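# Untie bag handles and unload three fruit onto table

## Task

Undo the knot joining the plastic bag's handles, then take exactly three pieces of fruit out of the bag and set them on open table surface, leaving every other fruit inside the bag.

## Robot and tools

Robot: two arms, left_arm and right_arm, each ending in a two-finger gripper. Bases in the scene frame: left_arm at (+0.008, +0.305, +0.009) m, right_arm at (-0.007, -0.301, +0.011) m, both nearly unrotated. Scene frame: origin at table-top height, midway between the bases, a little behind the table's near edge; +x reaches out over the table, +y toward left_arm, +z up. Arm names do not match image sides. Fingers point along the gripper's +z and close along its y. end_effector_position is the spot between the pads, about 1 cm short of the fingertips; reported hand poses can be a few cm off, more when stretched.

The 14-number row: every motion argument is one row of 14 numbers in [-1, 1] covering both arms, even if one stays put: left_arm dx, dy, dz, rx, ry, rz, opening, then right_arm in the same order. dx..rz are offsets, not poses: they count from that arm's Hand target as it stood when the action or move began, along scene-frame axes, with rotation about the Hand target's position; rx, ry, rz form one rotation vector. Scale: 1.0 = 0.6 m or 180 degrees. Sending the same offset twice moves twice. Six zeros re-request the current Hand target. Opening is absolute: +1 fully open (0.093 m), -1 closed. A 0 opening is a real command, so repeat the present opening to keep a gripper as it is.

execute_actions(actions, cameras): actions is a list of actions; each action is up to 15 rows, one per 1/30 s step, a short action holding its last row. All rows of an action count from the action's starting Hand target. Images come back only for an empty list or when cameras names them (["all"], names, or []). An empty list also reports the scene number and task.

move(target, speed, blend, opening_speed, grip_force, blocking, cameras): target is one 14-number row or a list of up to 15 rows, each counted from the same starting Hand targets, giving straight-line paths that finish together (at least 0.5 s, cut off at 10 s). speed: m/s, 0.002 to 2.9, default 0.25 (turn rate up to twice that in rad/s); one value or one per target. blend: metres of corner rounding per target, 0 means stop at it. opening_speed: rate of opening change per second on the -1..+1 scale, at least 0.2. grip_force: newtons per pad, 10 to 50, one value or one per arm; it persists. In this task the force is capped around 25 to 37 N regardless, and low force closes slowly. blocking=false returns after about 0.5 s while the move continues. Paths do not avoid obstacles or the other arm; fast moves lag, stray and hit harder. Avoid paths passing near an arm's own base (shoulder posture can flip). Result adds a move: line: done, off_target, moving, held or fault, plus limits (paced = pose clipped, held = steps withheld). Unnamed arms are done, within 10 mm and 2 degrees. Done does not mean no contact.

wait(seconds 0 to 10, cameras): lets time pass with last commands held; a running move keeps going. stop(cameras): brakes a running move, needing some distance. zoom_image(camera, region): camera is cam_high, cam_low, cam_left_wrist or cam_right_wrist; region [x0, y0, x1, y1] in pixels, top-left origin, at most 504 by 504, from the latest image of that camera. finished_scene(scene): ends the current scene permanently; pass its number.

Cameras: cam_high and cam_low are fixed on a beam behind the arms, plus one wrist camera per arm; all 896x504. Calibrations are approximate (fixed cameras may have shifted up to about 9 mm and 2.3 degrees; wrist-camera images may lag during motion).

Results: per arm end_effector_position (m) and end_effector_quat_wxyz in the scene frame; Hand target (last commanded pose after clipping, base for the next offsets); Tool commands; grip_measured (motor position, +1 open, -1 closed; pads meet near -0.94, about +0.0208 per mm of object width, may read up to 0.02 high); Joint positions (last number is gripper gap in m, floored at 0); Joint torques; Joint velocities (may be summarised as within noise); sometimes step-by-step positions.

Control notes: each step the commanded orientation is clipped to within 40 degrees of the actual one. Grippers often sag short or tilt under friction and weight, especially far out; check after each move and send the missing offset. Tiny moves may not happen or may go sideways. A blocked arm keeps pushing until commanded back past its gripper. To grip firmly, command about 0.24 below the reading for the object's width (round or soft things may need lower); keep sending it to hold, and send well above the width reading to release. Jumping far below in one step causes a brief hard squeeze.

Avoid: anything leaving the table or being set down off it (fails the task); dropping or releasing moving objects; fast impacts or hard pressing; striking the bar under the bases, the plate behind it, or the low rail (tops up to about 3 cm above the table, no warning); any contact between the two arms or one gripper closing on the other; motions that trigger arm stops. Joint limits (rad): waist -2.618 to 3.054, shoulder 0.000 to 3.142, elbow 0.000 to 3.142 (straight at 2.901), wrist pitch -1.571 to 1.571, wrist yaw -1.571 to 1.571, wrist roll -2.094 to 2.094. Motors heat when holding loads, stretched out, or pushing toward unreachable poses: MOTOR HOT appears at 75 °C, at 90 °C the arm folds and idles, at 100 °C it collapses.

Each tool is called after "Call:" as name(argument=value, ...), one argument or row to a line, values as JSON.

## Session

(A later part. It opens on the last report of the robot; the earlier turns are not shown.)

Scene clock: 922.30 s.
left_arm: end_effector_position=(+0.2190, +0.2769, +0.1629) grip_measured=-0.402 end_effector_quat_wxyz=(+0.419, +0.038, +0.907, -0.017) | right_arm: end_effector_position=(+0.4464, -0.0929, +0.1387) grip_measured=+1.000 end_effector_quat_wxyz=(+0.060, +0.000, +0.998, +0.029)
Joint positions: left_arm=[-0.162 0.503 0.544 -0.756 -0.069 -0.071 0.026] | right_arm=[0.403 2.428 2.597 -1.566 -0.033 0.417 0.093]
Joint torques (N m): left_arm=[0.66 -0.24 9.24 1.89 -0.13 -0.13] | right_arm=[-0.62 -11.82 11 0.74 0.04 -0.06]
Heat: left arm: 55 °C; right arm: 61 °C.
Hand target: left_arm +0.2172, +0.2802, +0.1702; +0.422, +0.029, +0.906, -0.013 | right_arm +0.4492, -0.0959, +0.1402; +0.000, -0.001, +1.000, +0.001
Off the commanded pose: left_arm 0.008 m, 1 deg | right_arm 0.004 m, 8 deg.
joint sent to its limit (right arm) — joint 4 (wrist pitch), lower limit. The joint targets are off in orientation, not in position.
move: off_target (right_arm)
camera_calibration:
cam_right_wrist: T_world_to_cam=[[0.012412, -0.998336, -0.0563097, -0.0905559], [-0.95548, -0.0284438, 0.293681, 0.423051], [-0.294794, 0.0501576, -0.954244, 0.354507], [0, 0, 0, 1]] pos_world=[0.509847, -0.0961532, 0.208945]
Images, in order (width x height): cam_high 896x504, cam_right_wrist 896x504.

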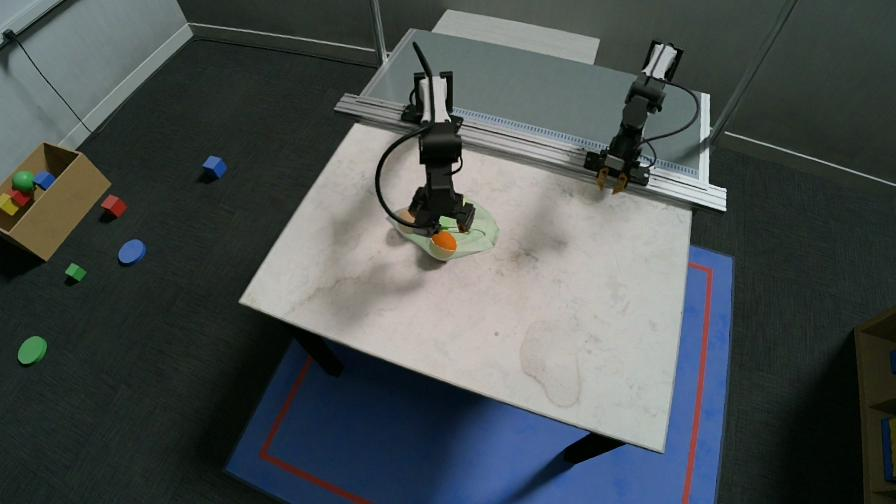

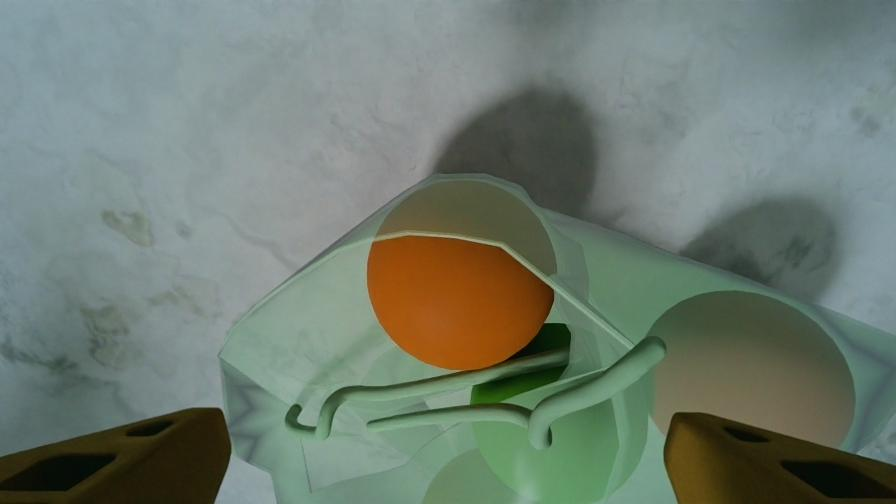

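Call:
move(
  target=[0.371,-0.384,0,0,0,-0.4796,1,-0.117,-0.39,0.1,0,0,0,0.5],
  speed=0.25,
  cameras=["cam_left_wrist"],
)

Scene clock: 974.23 s.
left_arm: end_effector_position=(+0.4391, +0.0519, +0.1743) grip_measured=+1.000 end_effector_quat_wxyz=(+0.305, +0.638, +0.643, -0.293) | right_arm: end_effector_position=(+0.3891, -0.3283, +0.1886) grip_measured=+0.501 end_effector_quat_wxyz=(+0.027, -0.001, +1.000, -0.002)
Joint positions: left_arm=[-0.256 2.18 1.982 -1.036 0.832 1.133 0.093] | right_arm=[-0.118 2.017 2.085 -1.563 -0.047 -0.108 0.069]
Joint torques (N m): left_arm=[0.05 -8.47 8.53 0.92 0.63 0.06] | right_arm=[-0.69 -13.83 6.53 0.48 -0.04 -0.08]
Heat: left arm: 48 °C; right arm: 61 °C.
Hand target: left_arm +0.4398, +0.0499, +0.1700; +0.299, +0.641, +0.641, -0.298 | right_arm +0.3789, -0.3299, +0.2001; +0.000, +0.000, +1.000, +0.001
Off the commanded pose: left_arm 0.005 m, 1 deg | right_arm 0.015 m, 3 deg.
joint sent to its limit (right arm) — joint 4 (wrist pitch), lower limit. The joint targets are off in orientation, not in position.
move: off_target (right_arm)
camera_calibration:
cam_left_wrist: T_world_to_cam=[[-0.999912, -0.00480594, -0.0123997, 0.440579], [0.000993884, 0.9028, -0.430059, 0.0673936], [0.0132613, -0.430034, -0.902716, 0.26279], [0, 0, 0, 1]] pos_world=[0.436988, 0.0542827, 0.27167]
Images, in order (width x height): cam_left_wrist 896x504.

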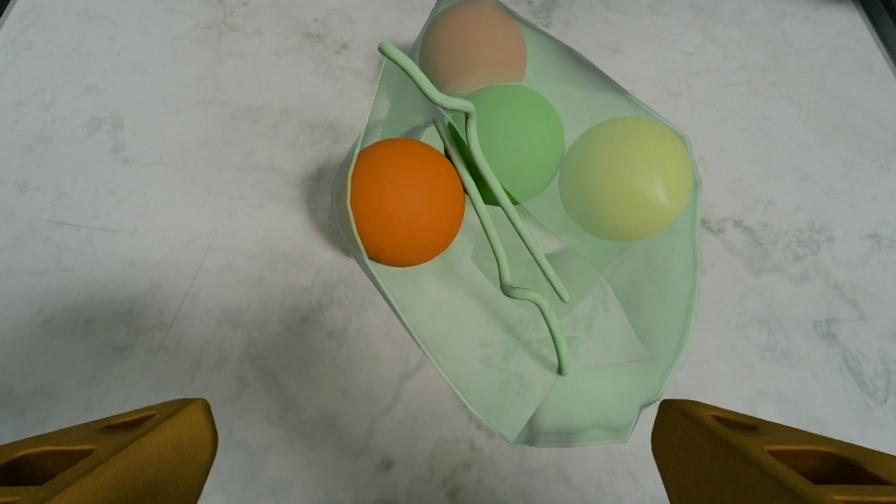

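Call:
move(
  target=[0,0,-0.19,0,0,0,-1,0,0,0,0,0,0,0.5],
  speed=0.15,
  cameras=["cam_left_wrist","cam_low"],
)

Call:
zoom_image(
  camera="cam_low",
  region=[290, 230, 450, 360],
)

Scene clock: 1118.43 s.
left_arm: end_effector_position=(+0.4427, +0.0516, +0.0657) grip_measured=-0.979 end_effector_quat_wxyz=(+0.305, +0.640, +0.641, -0.294) | right_arm: end_effector_position=(+0.3891, -0.3283, +0.1886) grip_measured=+0.501 end_effector_quat_wxyz=(+0.027, -0.001, +1.000, -0.002)
Joint positions: left_arm=[-0.256 2.266 1.684 -0.655 0.836 1.141 0] | right_arm=[-0.118 2.017 2.085 -1.563 -0.047 -0.108 0.069]
Joint torques (N m): left_arm=[-0.16 -9.32 5.59 1.15 0.57 -0.02] | right_arm=[-0.83 -13.96 6.42 0.49 -0.01 -0.07]
Heat: left arm: 59 °C; right arm: 57 °C.
Hand target: left_arm +0.4398, +0.0499, +0.0559; +0.299, +0.641, +0.641, -0.298 | right_arm +0.3789, -0.3299, +0.2001; +0.000, +0.000, +1.000, +0.001
Off the commanded pose: left_arm 0.010 m, 1 deg | right_arm 0.015 m, 3 deg.
joint sent to its limit (right arm) — joint 4 (wrist pitch), lower limit. The joint targets are off in orientation, not in position.
move: off_target (right_arm)
camera_calibration:
cam_left_wrist: T_world_to_cam=[[-0.999895, 0.000912792, -0.0144965, 0.442758], [0.00708663, 0.901839, -0.432015, 0.0183679], [0.0126791, -0.432072, -0.90175, 0.164918], [0, 0, 0, 1]] pos_world=[0.44049, 0.0542872, 0.163068]
Images, in order (width x height): cam_low 896x504, cam_left_wrist 896x504.

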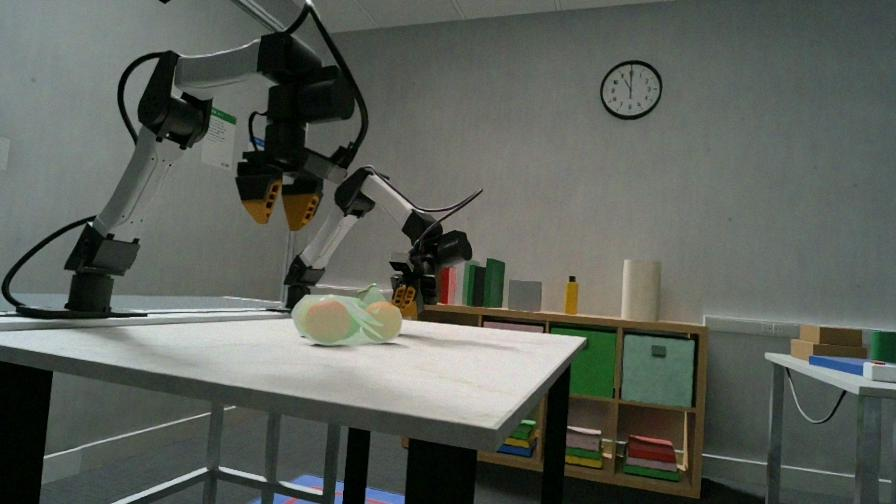

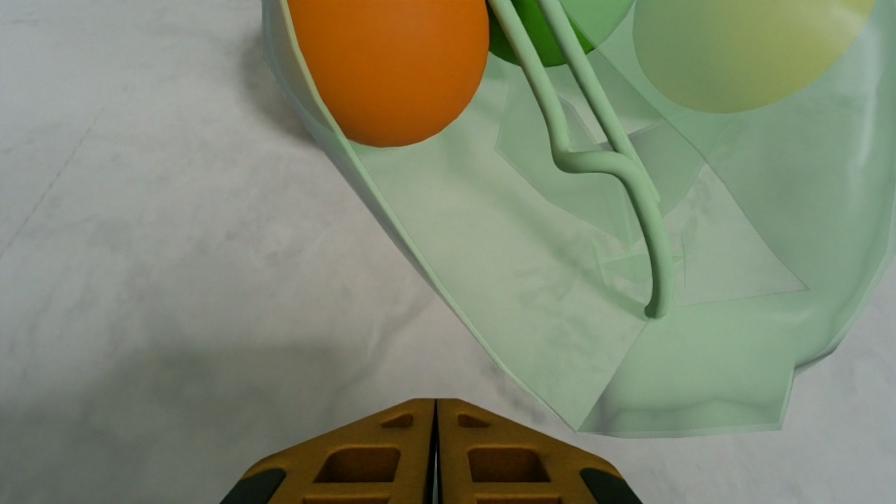

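Scaled by 3.150 from the camera's 896x504 image, which has a finer 1280x720 frame.

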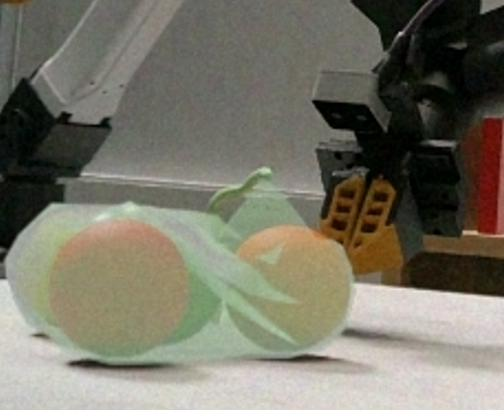

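Call:
move(
  target=[0,0,-0.05,0,0,0,-1,0,0,0,0,0,0,0.5],
  speed=0.04,
  cameras=["cam_left_wrist","cam_low"],
)

Call:
zoom_image(
  camera="cam_low",
  region=[290, 230, 450, 360],
)

Scene clock: 1149.33 s.
left_arm: end_effector_position=(+0.4438, +0.0504, +0.0392) grip_measured=-0.979 end_effector_quat_wxyz=(+0.308, +0.642, +0.638, -0.293) | right_arm: end_effector_position=(+0.3891, -0.3283, +0.1886) grip_measured=+0.501 end_effector_quat_wxyz=(+0.027, -0.001, +1.000, -0.002)
Joint positions: left_arm=[-0.259 2.306 1.639 -0.561 0.836 1.141 0] | right_arm=[-0.118 2.017 2.085 -1.563 -0.047 -0.108 0.069]
Joint torques (N m): left_arm=[-0.03 -8.98 5.27 1.18 0.58 -0.01] | right_arm=[-0.76 -13.86 6.54 0.47 -0.04 -0.11]
Heat: left arm: 58 °C; right arm: 56 °C.
Hand target: left_arm +0.4398, +0.0498, +0.0259; +0.299, +0.641, +0.641, -0.298 | right_arm +0.3789, -0.3299, +0.2001; +0.000, +0.000, +1.000, +0.001
Off the commanded pose: left_arm 0.014 m, 1 deg | right_arm 0.015 m, 3 deg.
joint sent to its limit (right arm) — joint 4 (wrist pitch), lower limit. The joint targets are off in orientation, not in position.
move: off_target (left_arm, right_arm)
camera_calibration:
cam_left_wrist: T_world_to_cam=[[-0.999731, 0.00321662, -0.0229773, 0.443619], [0.0128757, 0.900765, -0.434117, 0.00560607], [0.0193007, -0.434296, -0.900564, 0.137625], [0, 0, 0, 1]] pos_world=[0.440771, 0.053293, 0.136566]
Images, in order (width x height): cam_low 896x504, cam_left_wrist 896x504.

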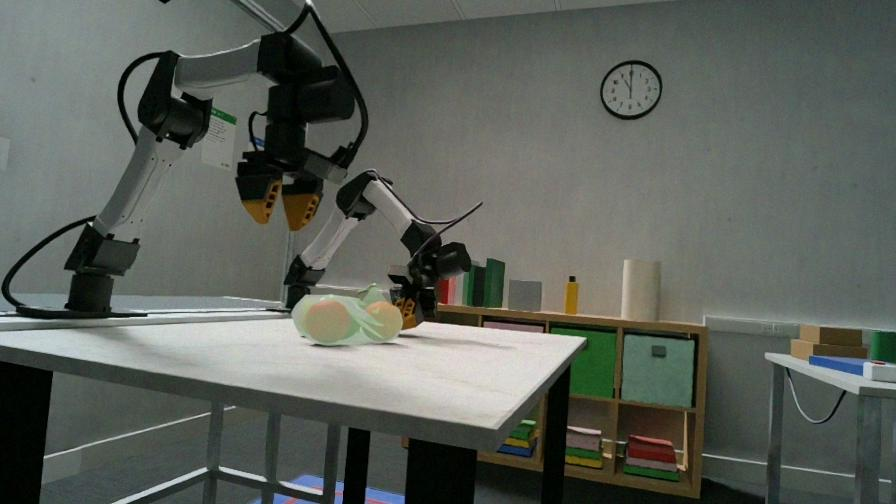

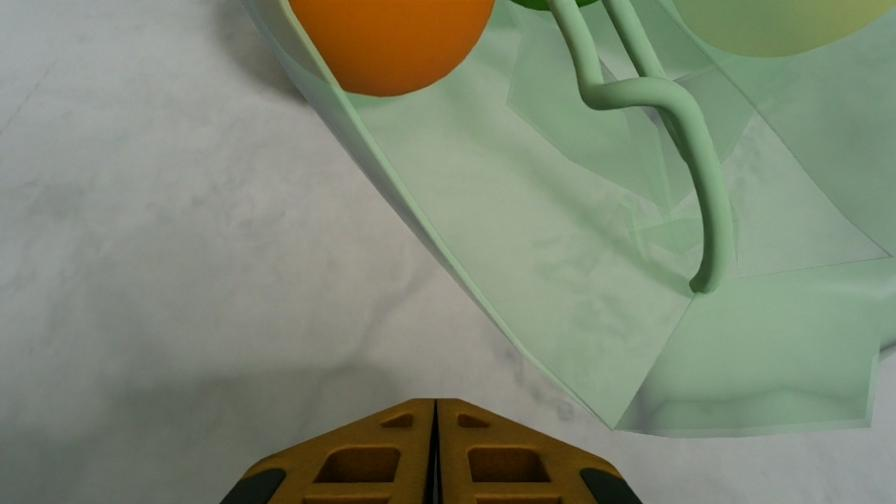

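Scaled by 3.150 from the camera's 896x504 image, which has a finer 1280x720 frame.

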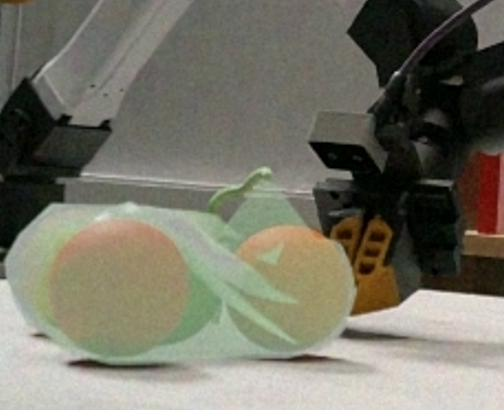

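Call:
move(
  target=[0,0,-0.03,0,0,0,-1,0,0,0,0,0,0,0.5],
  speed=0.04,
  cameras=["cam_low"],
)

Call:
zoom_image(
  camera="cam_low",
  region=[290, 230, 450, 360],
)

Scene clock: 1155.83 s.
left_arm: end_effector_position=(+0.4440, +0.0497, +0.0252) grip_measured=-0.979 end_effector_quat_wxyz=(+0.311, +0.642, +0.636, -0.295) | right_arm: end_effector_position=(+0.3891, -0.3283, +0.1886) grip_measured=+0.501 end_effector_quat_wxyz=(+0.027, -0.001, +1.000, -0.002)
Joint positions: left_arm=[-0.259 2.333 1.619 -0.512 0.843 1.141 0] | right_arm=[-0.118 2.017 2.085 -1.563 -0.047 -0.108 0.069]
Joint torques (N m): left_arm=[-0.2 -8.61 4.96 1.16 0.51 -0.02] | right_arm=[-0.92 -13.83 6.48 0.48 0 -0.06]
Heat: left arm: 58 °C; right arm: 56 °C.
Hand target: left_arm +0.4398, +0.0498, +0.0081; +0.299, +0.641, +0.641, -0.298 | right_arm +0.3789, -0.3299, +0.2001; +0.000, +0.000, +1.000, +0.001
Off the commanded pose: left_arm 0.018 m, 2 deg | right_arm 0.015 m, 3 deg.
joint sent to its limit (right arm) — joint 4 (wrist pitch), lower limit. The joint targets are off in orientation, not in position.
move: off_target (left_arm, right_arm)
Images, in order (width x height): cam_low 896x504.

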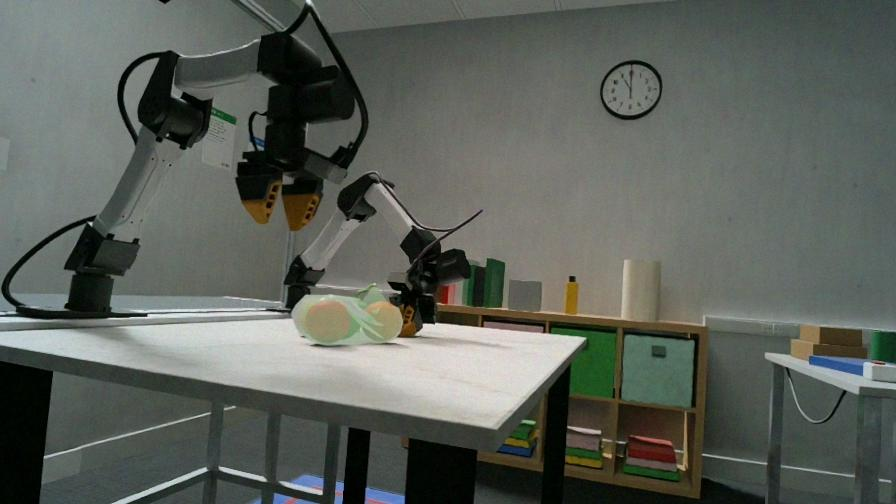

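Scaled by 3.150 from the camera's 896x504 image, which has a finer 1280x720 frame.

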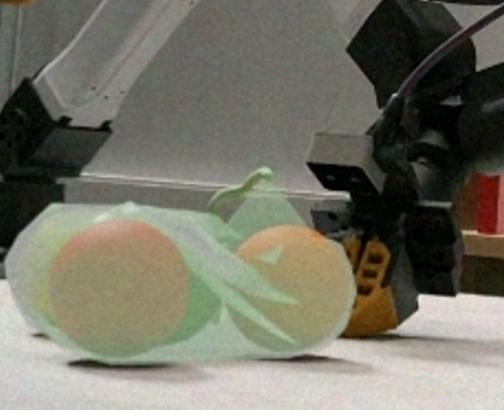

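Call:
move(
  target=[
    [0,0,0.14,0,0,0,-1,0,0,0,0,0,0,0.5],
    [-0.009,-0.111,0.14,0,0,0,-1,0,0,0,0,0,0,0.5],
    [-0.009,-0.111,0.02,0,0,0,-1,0,0,0,0,0,0,0.5],
  ],
  speed=0.12,
  blend=[0.02,0.01,0],
  cameras=["cam_left_wrist"],
)

Scene clock: 1180.80 s.
left_arm: end_effector_position=(+0.4349, -0.0192, +0.0326) grip_measured=-0.979 end_effector_quat_wxyz=(+0.309, +0.645, +0.631, -0.301) | right_arm: end_effector_position=(+0.3891, -0.3283, +0.1886) grip_measured=+0.501 end_effector_quat_wxyz=(+0.027, -0.001, +1.000, -0.002)
Joint positions: left_arm=[-0.403 2.358 1.68 -0.42 0.798 0.963 0] | right_arm=[-0.118 2.017 2.085 -1.563 -0.047 -0.108 0.069]
Joint torques (N m): left_arm=[0.34 -9.74 5.71 1.39 0.41 -0.12] | right_arm=[-0.77 -13.85 6.52 0.48 -0.03 -0.07]
Heat: left arm: 58 °C; right arm: 57 °C.
Hand target: left_arm +0.4345, -0.0167, +0.0200; +0.299, +0.641, +0.641, -0.298 | right_arm +0.3789, -0.3299, +0.2001; +0.000, +0.000, +1.000, +0.001
Off the commanded pose: left_arm 0.013 m, 2 deg | right_arm 0.015 m, 3 deg.
joint sent to its limit (right arm) — joint 4 (wrist pitch), lower limit. The joint targets are off in orientation, not in position.
move: off_target (left_arm, right_arm)
camera_calibration:
cam_left_wrist: T_world_to_cam=[[-0.999612, 0.020384, -0.0190044, 0.435013], [0.0267223, 0.894653, -0.445962, 0.0598857], [0.00791184, -0.446296, -0.89485, 0.106135], [0, 0, 0, 1]] pos_world=[0.432404, -0.0150767, 0.129949]
Images, in order (width x height): cam_left_wrist 896x504.

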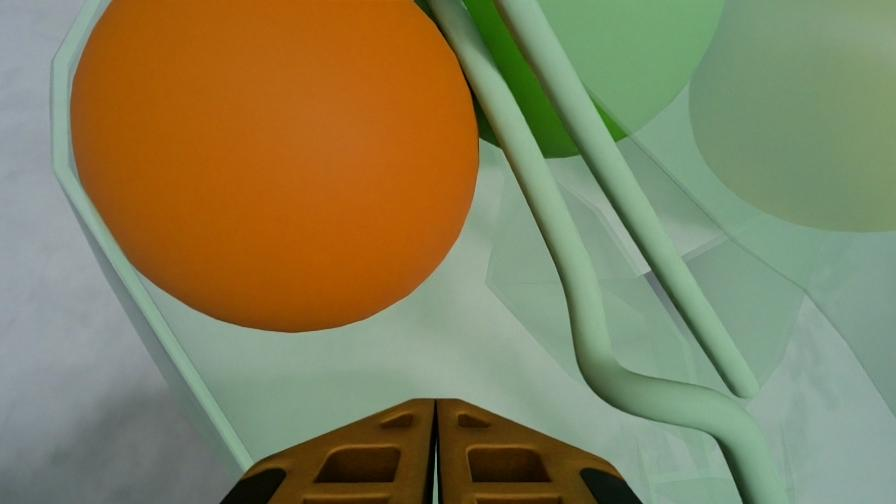

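Call:
move(
  target=[
    [0,0,0.01,0,0,0.1667,-1,0,0,0,0,0,0,0.5],
    [0,0,0.01,0,0,0.1667,1,0,0,0,0,0,0,0.5],
  ],
  speed=0.12,
  opening_speed=0.8,
  cameras=["cam_left_wrist"],
)

Scene clock: 1201.30 s.
left_arm: end_effector_position=(+0.4400, -0.0225, +0.0295) grip_measured=+1.000 end_effector_quat_wxyz=(+0.379, +0.459, +0.774, -0.218) | right_arm: end_effector_position=(+0.3891, -0.3283, +0.1886) grip_measured=+0.501 end_effector_quat_wxyz=(+0.027, -0.001, +1.000, -0.002)
Joint positions: left_arm=[-0.502 2.184 1.276 0.168 0.42 0.355 0.093] | right_arm=[-0.118 2.017 2.085 -1.563 -0.047 -0.108 0.069]
Joint torques (N m): left_arm=[0.09 -11.33 4.88 1.76 0.05 -0.1] | right_arm=[-0.79 -13.86 6.54 0.45 0 -0.11]
Heat: left arm: 64 °C; right arm: 57 °C.
Hand target: left_arm +0.4346, -0.0168, +0.0261; +0.366, +0.453, +0.785, -0.211 | right_arm +0.3789, -0.3299, +0.2001; +0.000, +0.000, +1.000, +0.001
Off the commanded pose: left_arm 0.009 m, 2 deg | right_arm 0.015 m, 3 deg.
joint sent to its limit (right arm) — joint 4 (wrist pitch), lower limit. The joint targets are off in orientation, not in position.
move: off_target (right_arm)
camera_calibration:
cam_left_wrist: T_world_to_cam=[[-0.878505, -0.477606, -0.0110614, 0.37534], [-0.420366, 0.783804, -0.457103, 0.255847], [0.226985, -0.396918, -0.889345, 0.00644308], [0, 0, 0, 1]] pos_world=[0.435825, -0.0187118, 0.12683]
Images, in order (width x height): cam_left_wrist 896x504.

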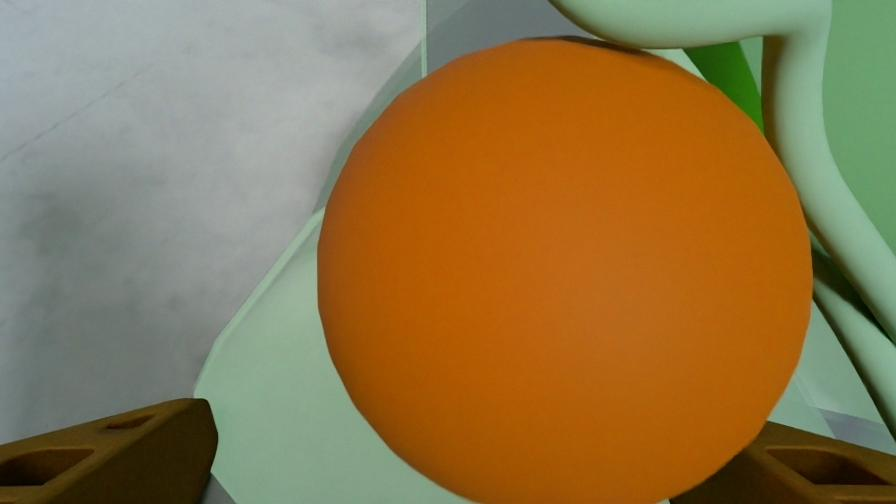

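Call:
move(
  target=[
    [-0.022,0.039,0.037,0,0,0,1,0,0,0,0,0,0,0.5],
    [-0.052,0.021,0.037,0,0,0,1,0,0,0,0,0,0,0.5],
  ],
  speed=0.08,
  cameras=["cam_left_wrist","cam_high","cam_low"],
)

Call:
zoom_image(
  camera="cam_high",
  region=[370, 150, 530, 280],
)

Scene clock: 1225.67 s.
left_arm: end_effector_position=(+0.4024, -0.0072, +0.0396) grip_measured=+1.000 end_effector_quat_wxyz=(+0.357, +0.460, +0.784, -0.216) | right_arm: end_effector_position=(+0.3891, -0.3283, +0.1886) grip_measured=+0.501 end_effector_quat_wxyz=(+0.027, -0.001, +1.000, -0.002)
Joint positions: left_arm=[-0.516 2.043 1.129 0.13 0.407 0.348 0.093] | right_arm=[-0.118 2.017 2.085 -1.563 -0.047 -0.108 0.069]
Joint torques (N m): left_arm=[0.43 -11.21 5.18 1.97 0.14 -0.15] | right_arm=[-0.75 -13.98 6.49 0.47 0 -0.08]
Heat: left arm: 71 °C; right arm: 57 °C.
Hand target: left_arm +0.4032, -0.0043, +0.0483; +0.366, +0.453, +0.785, -0.211 | right_arm +0.3789, -0.3299, +0.2001; +0.000, +0.000, +1.000, +0.001
Off the commanded pose: left_arm 0.009 m, 1 deg | right_arm 0.015 m, 3 deg.
joint sent to its limit (right arm) — joint 4 (wrist pitch), lower limit. The joint targets are off in orientation, not in position.
move: off_target (right_arm)
camera_calibration:
cam_left_wrist: T_world_to_cam=[[-0.878593, -0.47747, 0.00984275, 0.348874], [-0.437135, 0.795731, -0.419195, 0.237997], [0.192321, -0.372605, -0.907843, 0.0448836], [0, 0, 0, 1]] pos_world=[0.401923, -0.006081, 0.137081]
Images, in order (width x height): cam_high 896x504, cam_low 896x504, cam_left_wrist 896x504.

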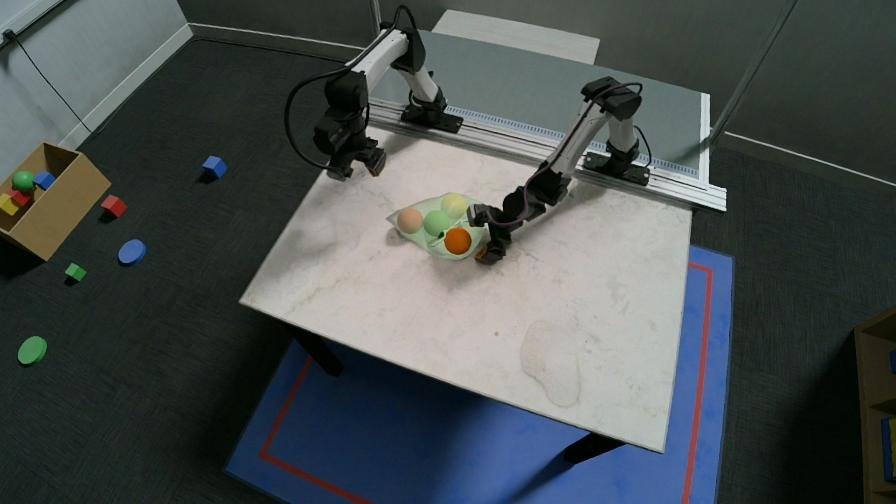

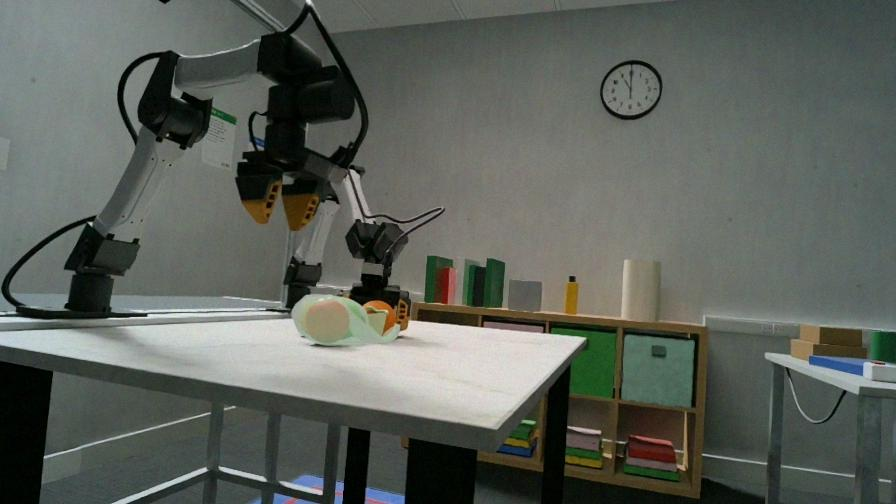

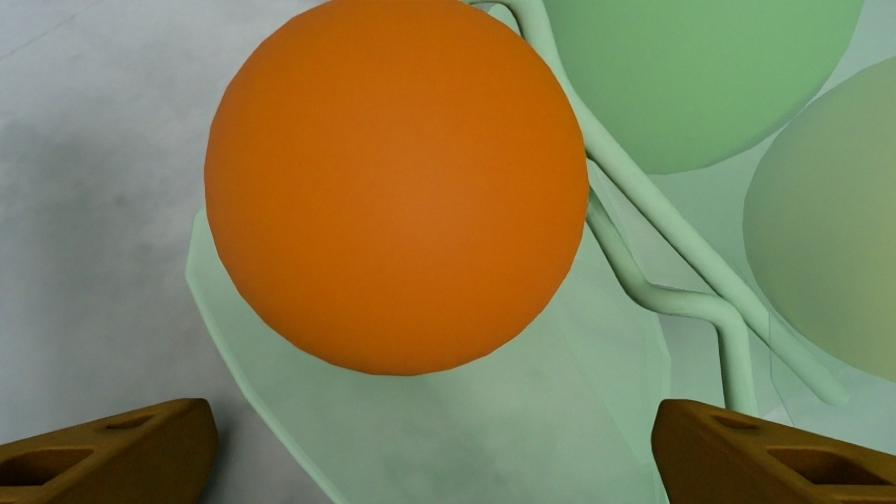

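Scaled by 3.150 from the camera's 896x504 image, which has a finer 1280x720 frame.

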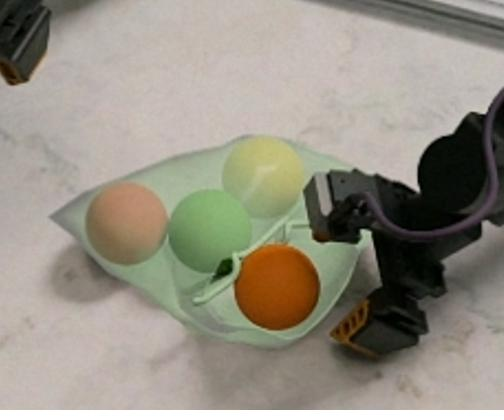

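Call:
move(
  target=[
    [0.058,-0.0745,0.004,0,0,0,1,0,0,0,0,0,0,0.5],
    [0.058,-0.0745,0.004,0,0,0,0.2,0,0,0,0,0,0,0.5],
  ],
  speed=0.08,
  grip_force=30,
  cameras=["cam_left_wrist","cam_high"],
)

Call:
zoom_image(
  camera="cam_high",
  region=[370, 150, 530, 280],
)

Scene clock: 1257.20 s.
left_arm: end_effector_position=(+0.4358, -0.0486, +0.0590) grip_measured=+0.345 end_effector_quat_wxyz=(+0.377, +0.458, +0.776, -0.215) | right_arm: end_effector_position=(+0.3891, -0.3283, +0.1886) grip_measured=+0.501 end_effector_quat_wxyz=(+0.027, -0.001, +1.000, -0.002)
Joint positions: left_arm=[-0.56 2.15 1.361 0.061 0.372 0.312 0.062] | right_arm=[-0.118 2.017 2.085 -1.563 -0.047 -0.108 0.069]
Joint torques (N m): left_arm=[0.13 -8.4 8.58 1.82 0.09 -0.12] | right_arm=[-0.76 -13.96 6.6 0.49 -0.02 -0.07]
Heat: left arm: 70 °C; right arm: 58 °C.
Hand target: left_arm +0.4380, -0.0489, +0.0506; +0.366, +0.453, +0.785, -0.211 | right_arm +0.3789, -0.3299, +0.2001; +0.000, +0.000, +1.000, +0.001
Off the commanded pose: left_arm 0.009 m, 2 deg | right_arm 0.015 m, 3 deg.
joint sent to its limit (right arm) — joint 4 (wrist pitch), lower limit. The joint targets are off in orientation, not in position.
grip_force (N): 30, 30
move: off_target (right_arm)
camera_calibration:
cam_left_wrist: T_world_to_cam=[[-0.876307, -0.48161, -0.0117015, 0.358458], [-0.424794, 0.783929, -0.452775, 0.289675], [0.227234, -0.391799, -0.891548, 0.0235376], [0, 0, 0, 1]] pos_world=[0.431823, -0.0452256, 0.156337]
Images, in order (width x height): cam_high 896x504, cam_left_wrist 896x504.

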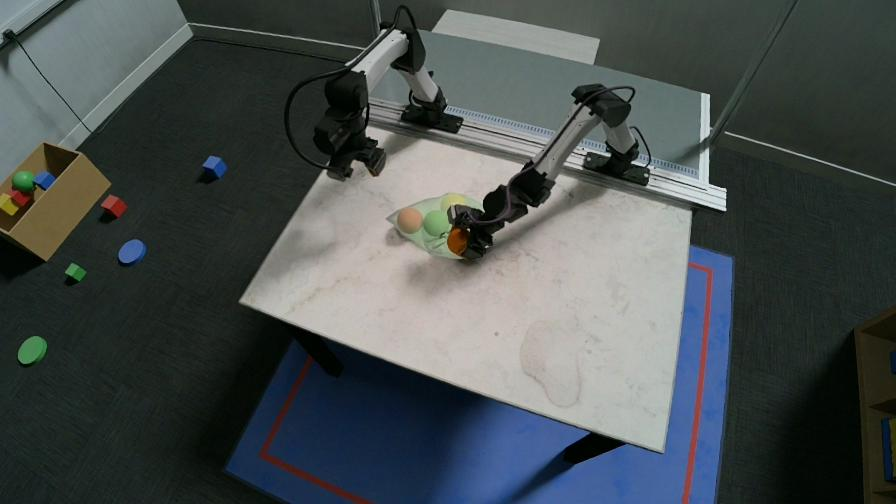

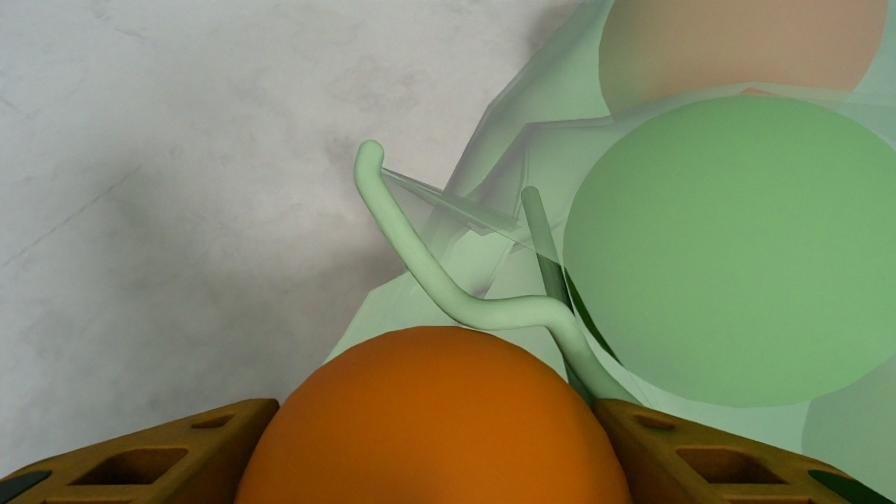

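Scaled by 3.150 from the camera's 896x504 image, which has a finer 1280x720 frame.

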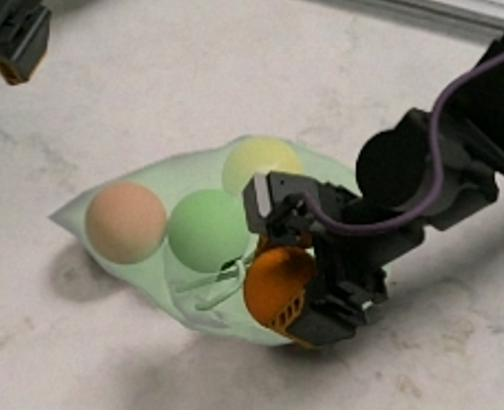

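Call:
move(
  target=[
    [0,0.02,0.12,0,0,0,0.2,0,0,0,0,0,0,0.5],
    [-0.05,0.2,0.16,0,0,0.1,0.2,0,0,0,0,0,0,0.5],
  ],
  speed=0.12,
  blend=[0.03,0],
  cameras=["cam_left_wrist","cam_high"],
)

Call:
zoom_image(
  camera="cam_high",
  region=[370, 150, 530, 280],
)

Scene clock: 1267.63 s.
left_arm: end_effector_position=(+0.4091, +0.0661, +0.1419) grip_measured=+0.342 end_effector_quat_wxyz=(+0.388, +0.333, +0.845, -0.155) | right_arm: end_effector_position=(+0.3891, -0.3283, +0.1886) grip_measured=+0.501 end_effector_quat_wxyz=(+0.027, -0.001, +1.000, -0.002)
Joint positions: left_arm=[-0.429 1.692 1.108 -0.149 0.239 0.19 0.062] | right_arm=[-0.118 2.017 2.085 -1.563 -0.047 -0.108 0.069]
Joint torques (N m): left_arm=[0.69 -9.16 6.01 2.1 0.01 -0.13] | right_arm=[-0.91 -13.9 6.57 0.47 -0.01 -0.06]
Heat: left arm: 69 °C; right arm: 58 °C.
Hand target: left_arm +0.4081, +0.0711, +0.1466; +0.394, +0.324, +0.846, -0.151 | right_arm +0.3789, -0.3299, +0.2001; +0.000, +0.000, +1.000, +0.001
Off the commanded pose: left_arm 0.007 m, 1 deg | right_arm 0.015 m, 3 deg.
joint sent to its limit (right arm) — joint 4 (wrist pitch), lower limit. The joint targets are off in orientation, not in position.
grip_force (N): 30, 30
move: off_target (right_arm)
camera_calibration:
cam_left_wrist: T_world_to_cam=[[-0.689232, -0.724536, 0.0028191, 0.328711], [-0.658266, 0.624556, -0.420257, 0.327332], [0.30273, -0.29151, -0.907401, 0.113229], [0, 0, 0, 1]] pos_world=[0.407752, 0.066733, 0.239381]
Images, in order (width x height): cam_high 896x504, cam_left_wrist 896x504.

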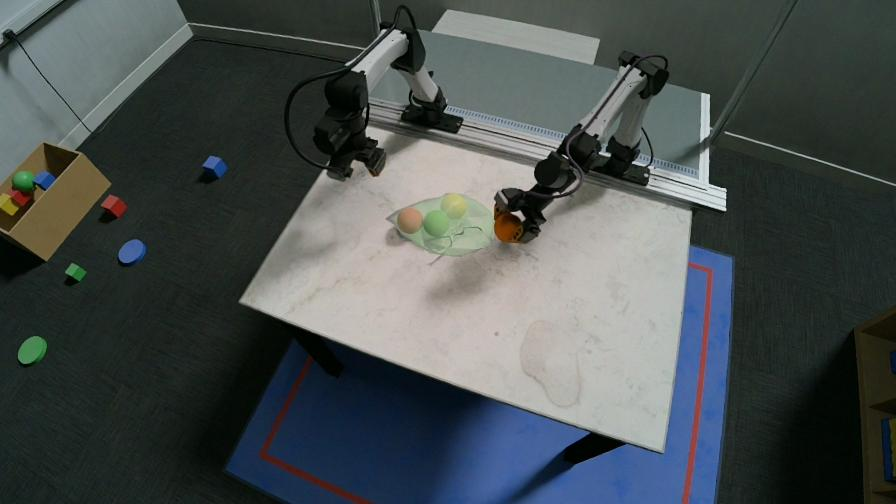

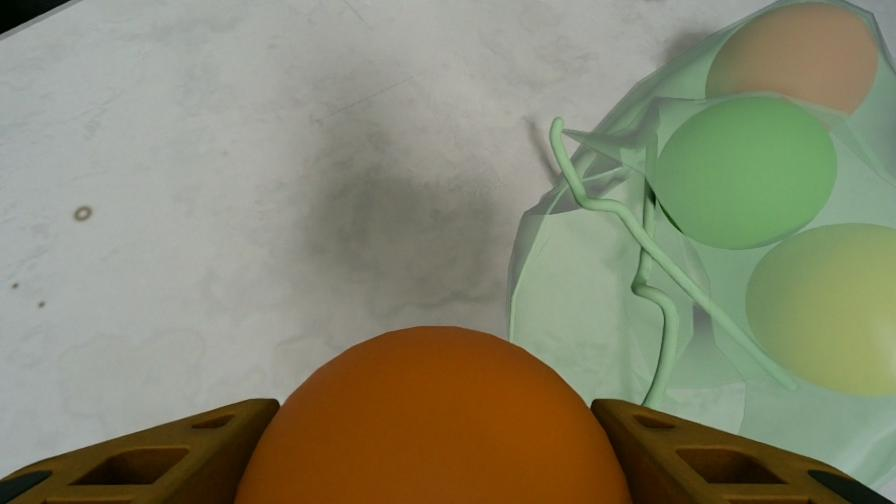

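Scaled by 3.150 from the camera's 896x504 image, which has a finer 1280x720 frame.

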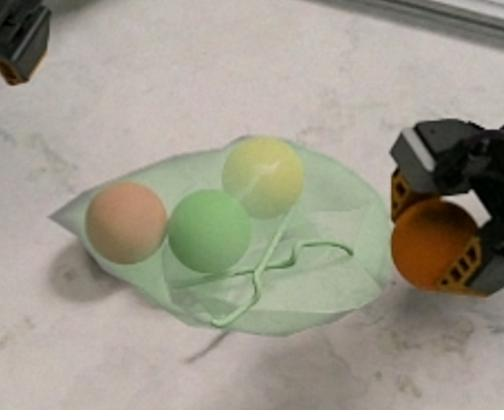

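Call:
move(
  target=[
    [-0.08,0.315,-0.03,0,0,0.12,0.2,0,0,0,0,0,0,0.5],
    [-0.08,0.315,-0.12,0,0,0.12,0.2,0,0,0,0,0,0,0.5],
  ],
  speed=[0.15,0.08],
  blend=[0.02,0],
  cameras=["cam_left_wrist","cam_low","cam_high"],
)

Call:
zoom_image(
  camera="cam_low",
  region=[300, 220, 460, 350],
)

Scene clock: 1281.03 s.
left_arm: end_effector_position=(+0.3619, +0.2604, +0.0798) grip_measured=+0.342 end_effector_quat_wxyz=(+0.419, +0.156, +0.892, -0.072) | right_arm: end_effector_position=(+0.3891, -0.3283, +0.1886) grip_measured=+0.501 end_effector_quat_wxyz=(+0.027, -0.001, +1.000, -0.002)
Joint positions: left_arm=[0.02 1.396 0.529 0.138 0.268 0.221 0.062] | right_arm=[-0.118 2.017 2.085 -1.563 -0.047 -0.108 0.069]
Joint torques (N m): left_arm=[0.65 -3.78 5.7 2.17 0.26 0.07] | right_arm=[-0.72 -13.89 6.46 0.45 -0.03 -0.08]
Heat: left arm: 66 °C; right arm: 58 °C.
Hand target: left_arm +0.3600, +0.2601, +0.0747; +0.416, +0.160, +0.892, -0.074 | right_arm +0.3789, -0.3299, +0.2001; +0.000, +0.000, +1.000, +0.001
Off the commanded pose: left_arm 0.005 m, 1 deg | right_arm 0.015 m, 3 deg.
joint sent to its limit (right arm) — joint 4 (wrist pitch), lower limit. The joint targets are off in orientation, not in position.
grip_force (N): 30, 30
move: off_target (right_arm)
camera_calibration:
cam_left_wrist: T_world_to_cam=[[-0.345936, -0.938252, -0.00344615, 0.368934], [-0.844814, 0.313078, -0.433903, 0.298564], [0.408189, -0.147191, -0.900953, 0.0514388], [0, 0, 0, 1]] pos_world=[0.358862, 0.260251, 0.177163]
Images, in order (width x height): cam_high 896x504, cam_low 896x504, cam_left_wrist 896x504.

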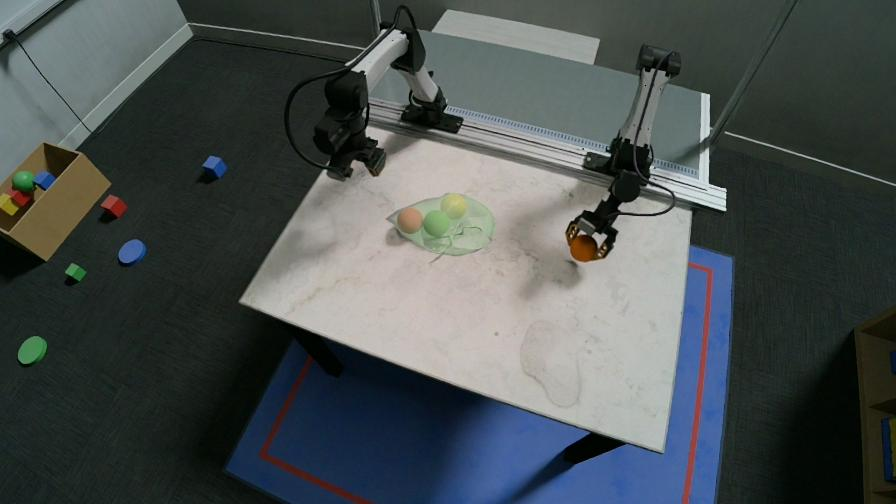

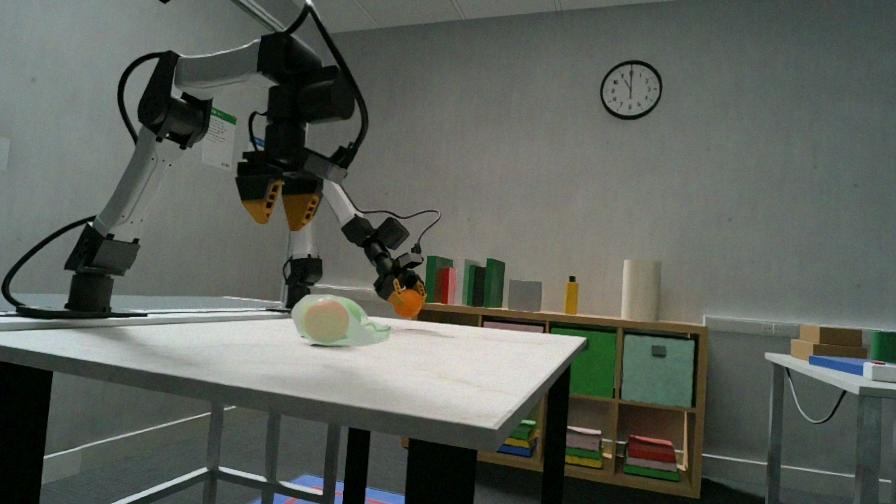

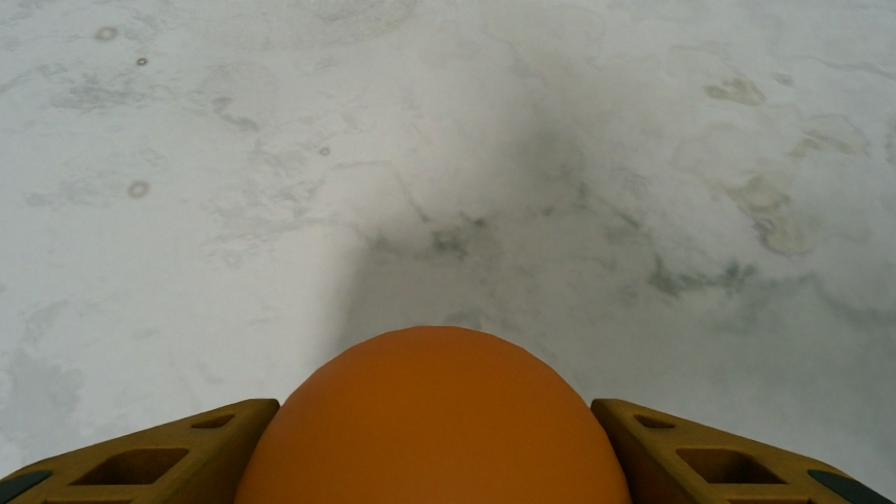

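Scaled by 3.150 from the camera's 896x504 image, which has a finer 1280x720 frame.

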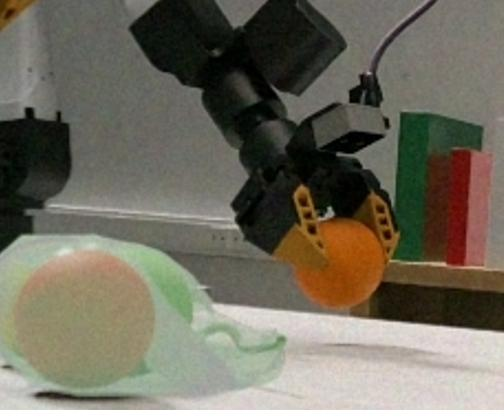

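Call:
move(
  target=[0,0,-0.045,0,0,0,0.2,0,0,0,0,0,0,0.5],
  speed=0.05,
  cameras=["cam_low"],
)

Call:
zoom_image(
  camera="cam_low",
  region=[360, 260, 460, 340],
)

Scene clock: 1292.93 s.
left_arm: end_effector_position=(+0.3630, +0.2602, +0.0536) grip_measured=+0.342 end_effector_quat_wxyz=(+0.420, +0.157, +0.891, -0.073) | right_arm: end_effector_position=(+0.3891, -0.3283, +0.1886) grip_measured=+0.501 end_effector_quat_wxyz=(+0.027, -0.001, +1.000, -0.002)
Joint positions: left_arm=[0.02 1.495 0.472 0.297 0.27 0.221 0.062] | right_arm=[-0.118 2.017 2.085 -1.563 -0.047 -0.108 0.069]
Joint torques (N m): left_arm=[0.51 -3.85 5.04 2.17 0.24 0.06] | right_arm=[-0.88 -13.85 6.45 0.45 0 -0.08]
Heat: left arm: 61 °C; right arm: 58 °C.
Hand target: left_arm +0.3601, +0.2601, +0.0477; +0.416, +0.160, +0.892, -0.074 | right_arm +0.3789, -0.3299, +0.2001; +0.000, +0.000, +1.000, +0.001
Off the commanded pose: left_arm 0.007 m, 1 deg | right_arm 0.015 m, 3 deg.
joint sent to its limit (right arm) — joint 4 (wrist pitch), lower limit. The joint targets are off in orientation, not in position.
grip_force (N): 30, 30
move: off_target (right_arm)
Images, in order (width x height): cam_low 896x504.

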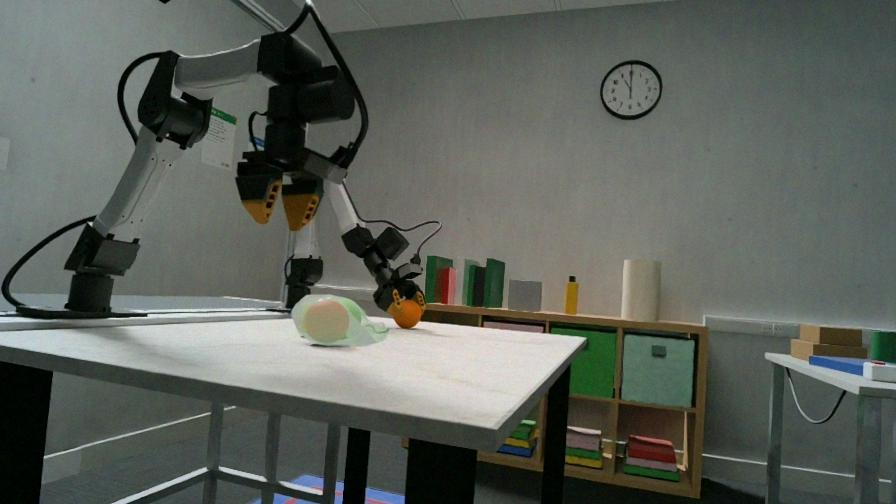

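Scaled by 5.040 from the camera's 896x504 image, which has a finer 1280x720 frame.

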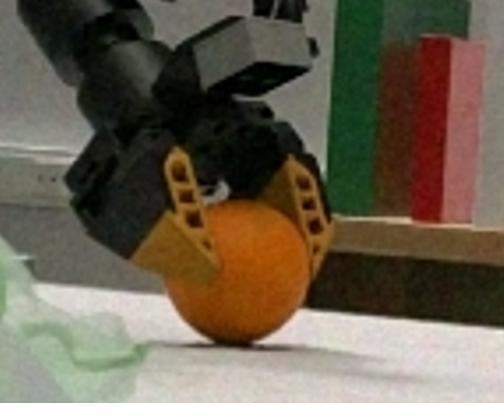

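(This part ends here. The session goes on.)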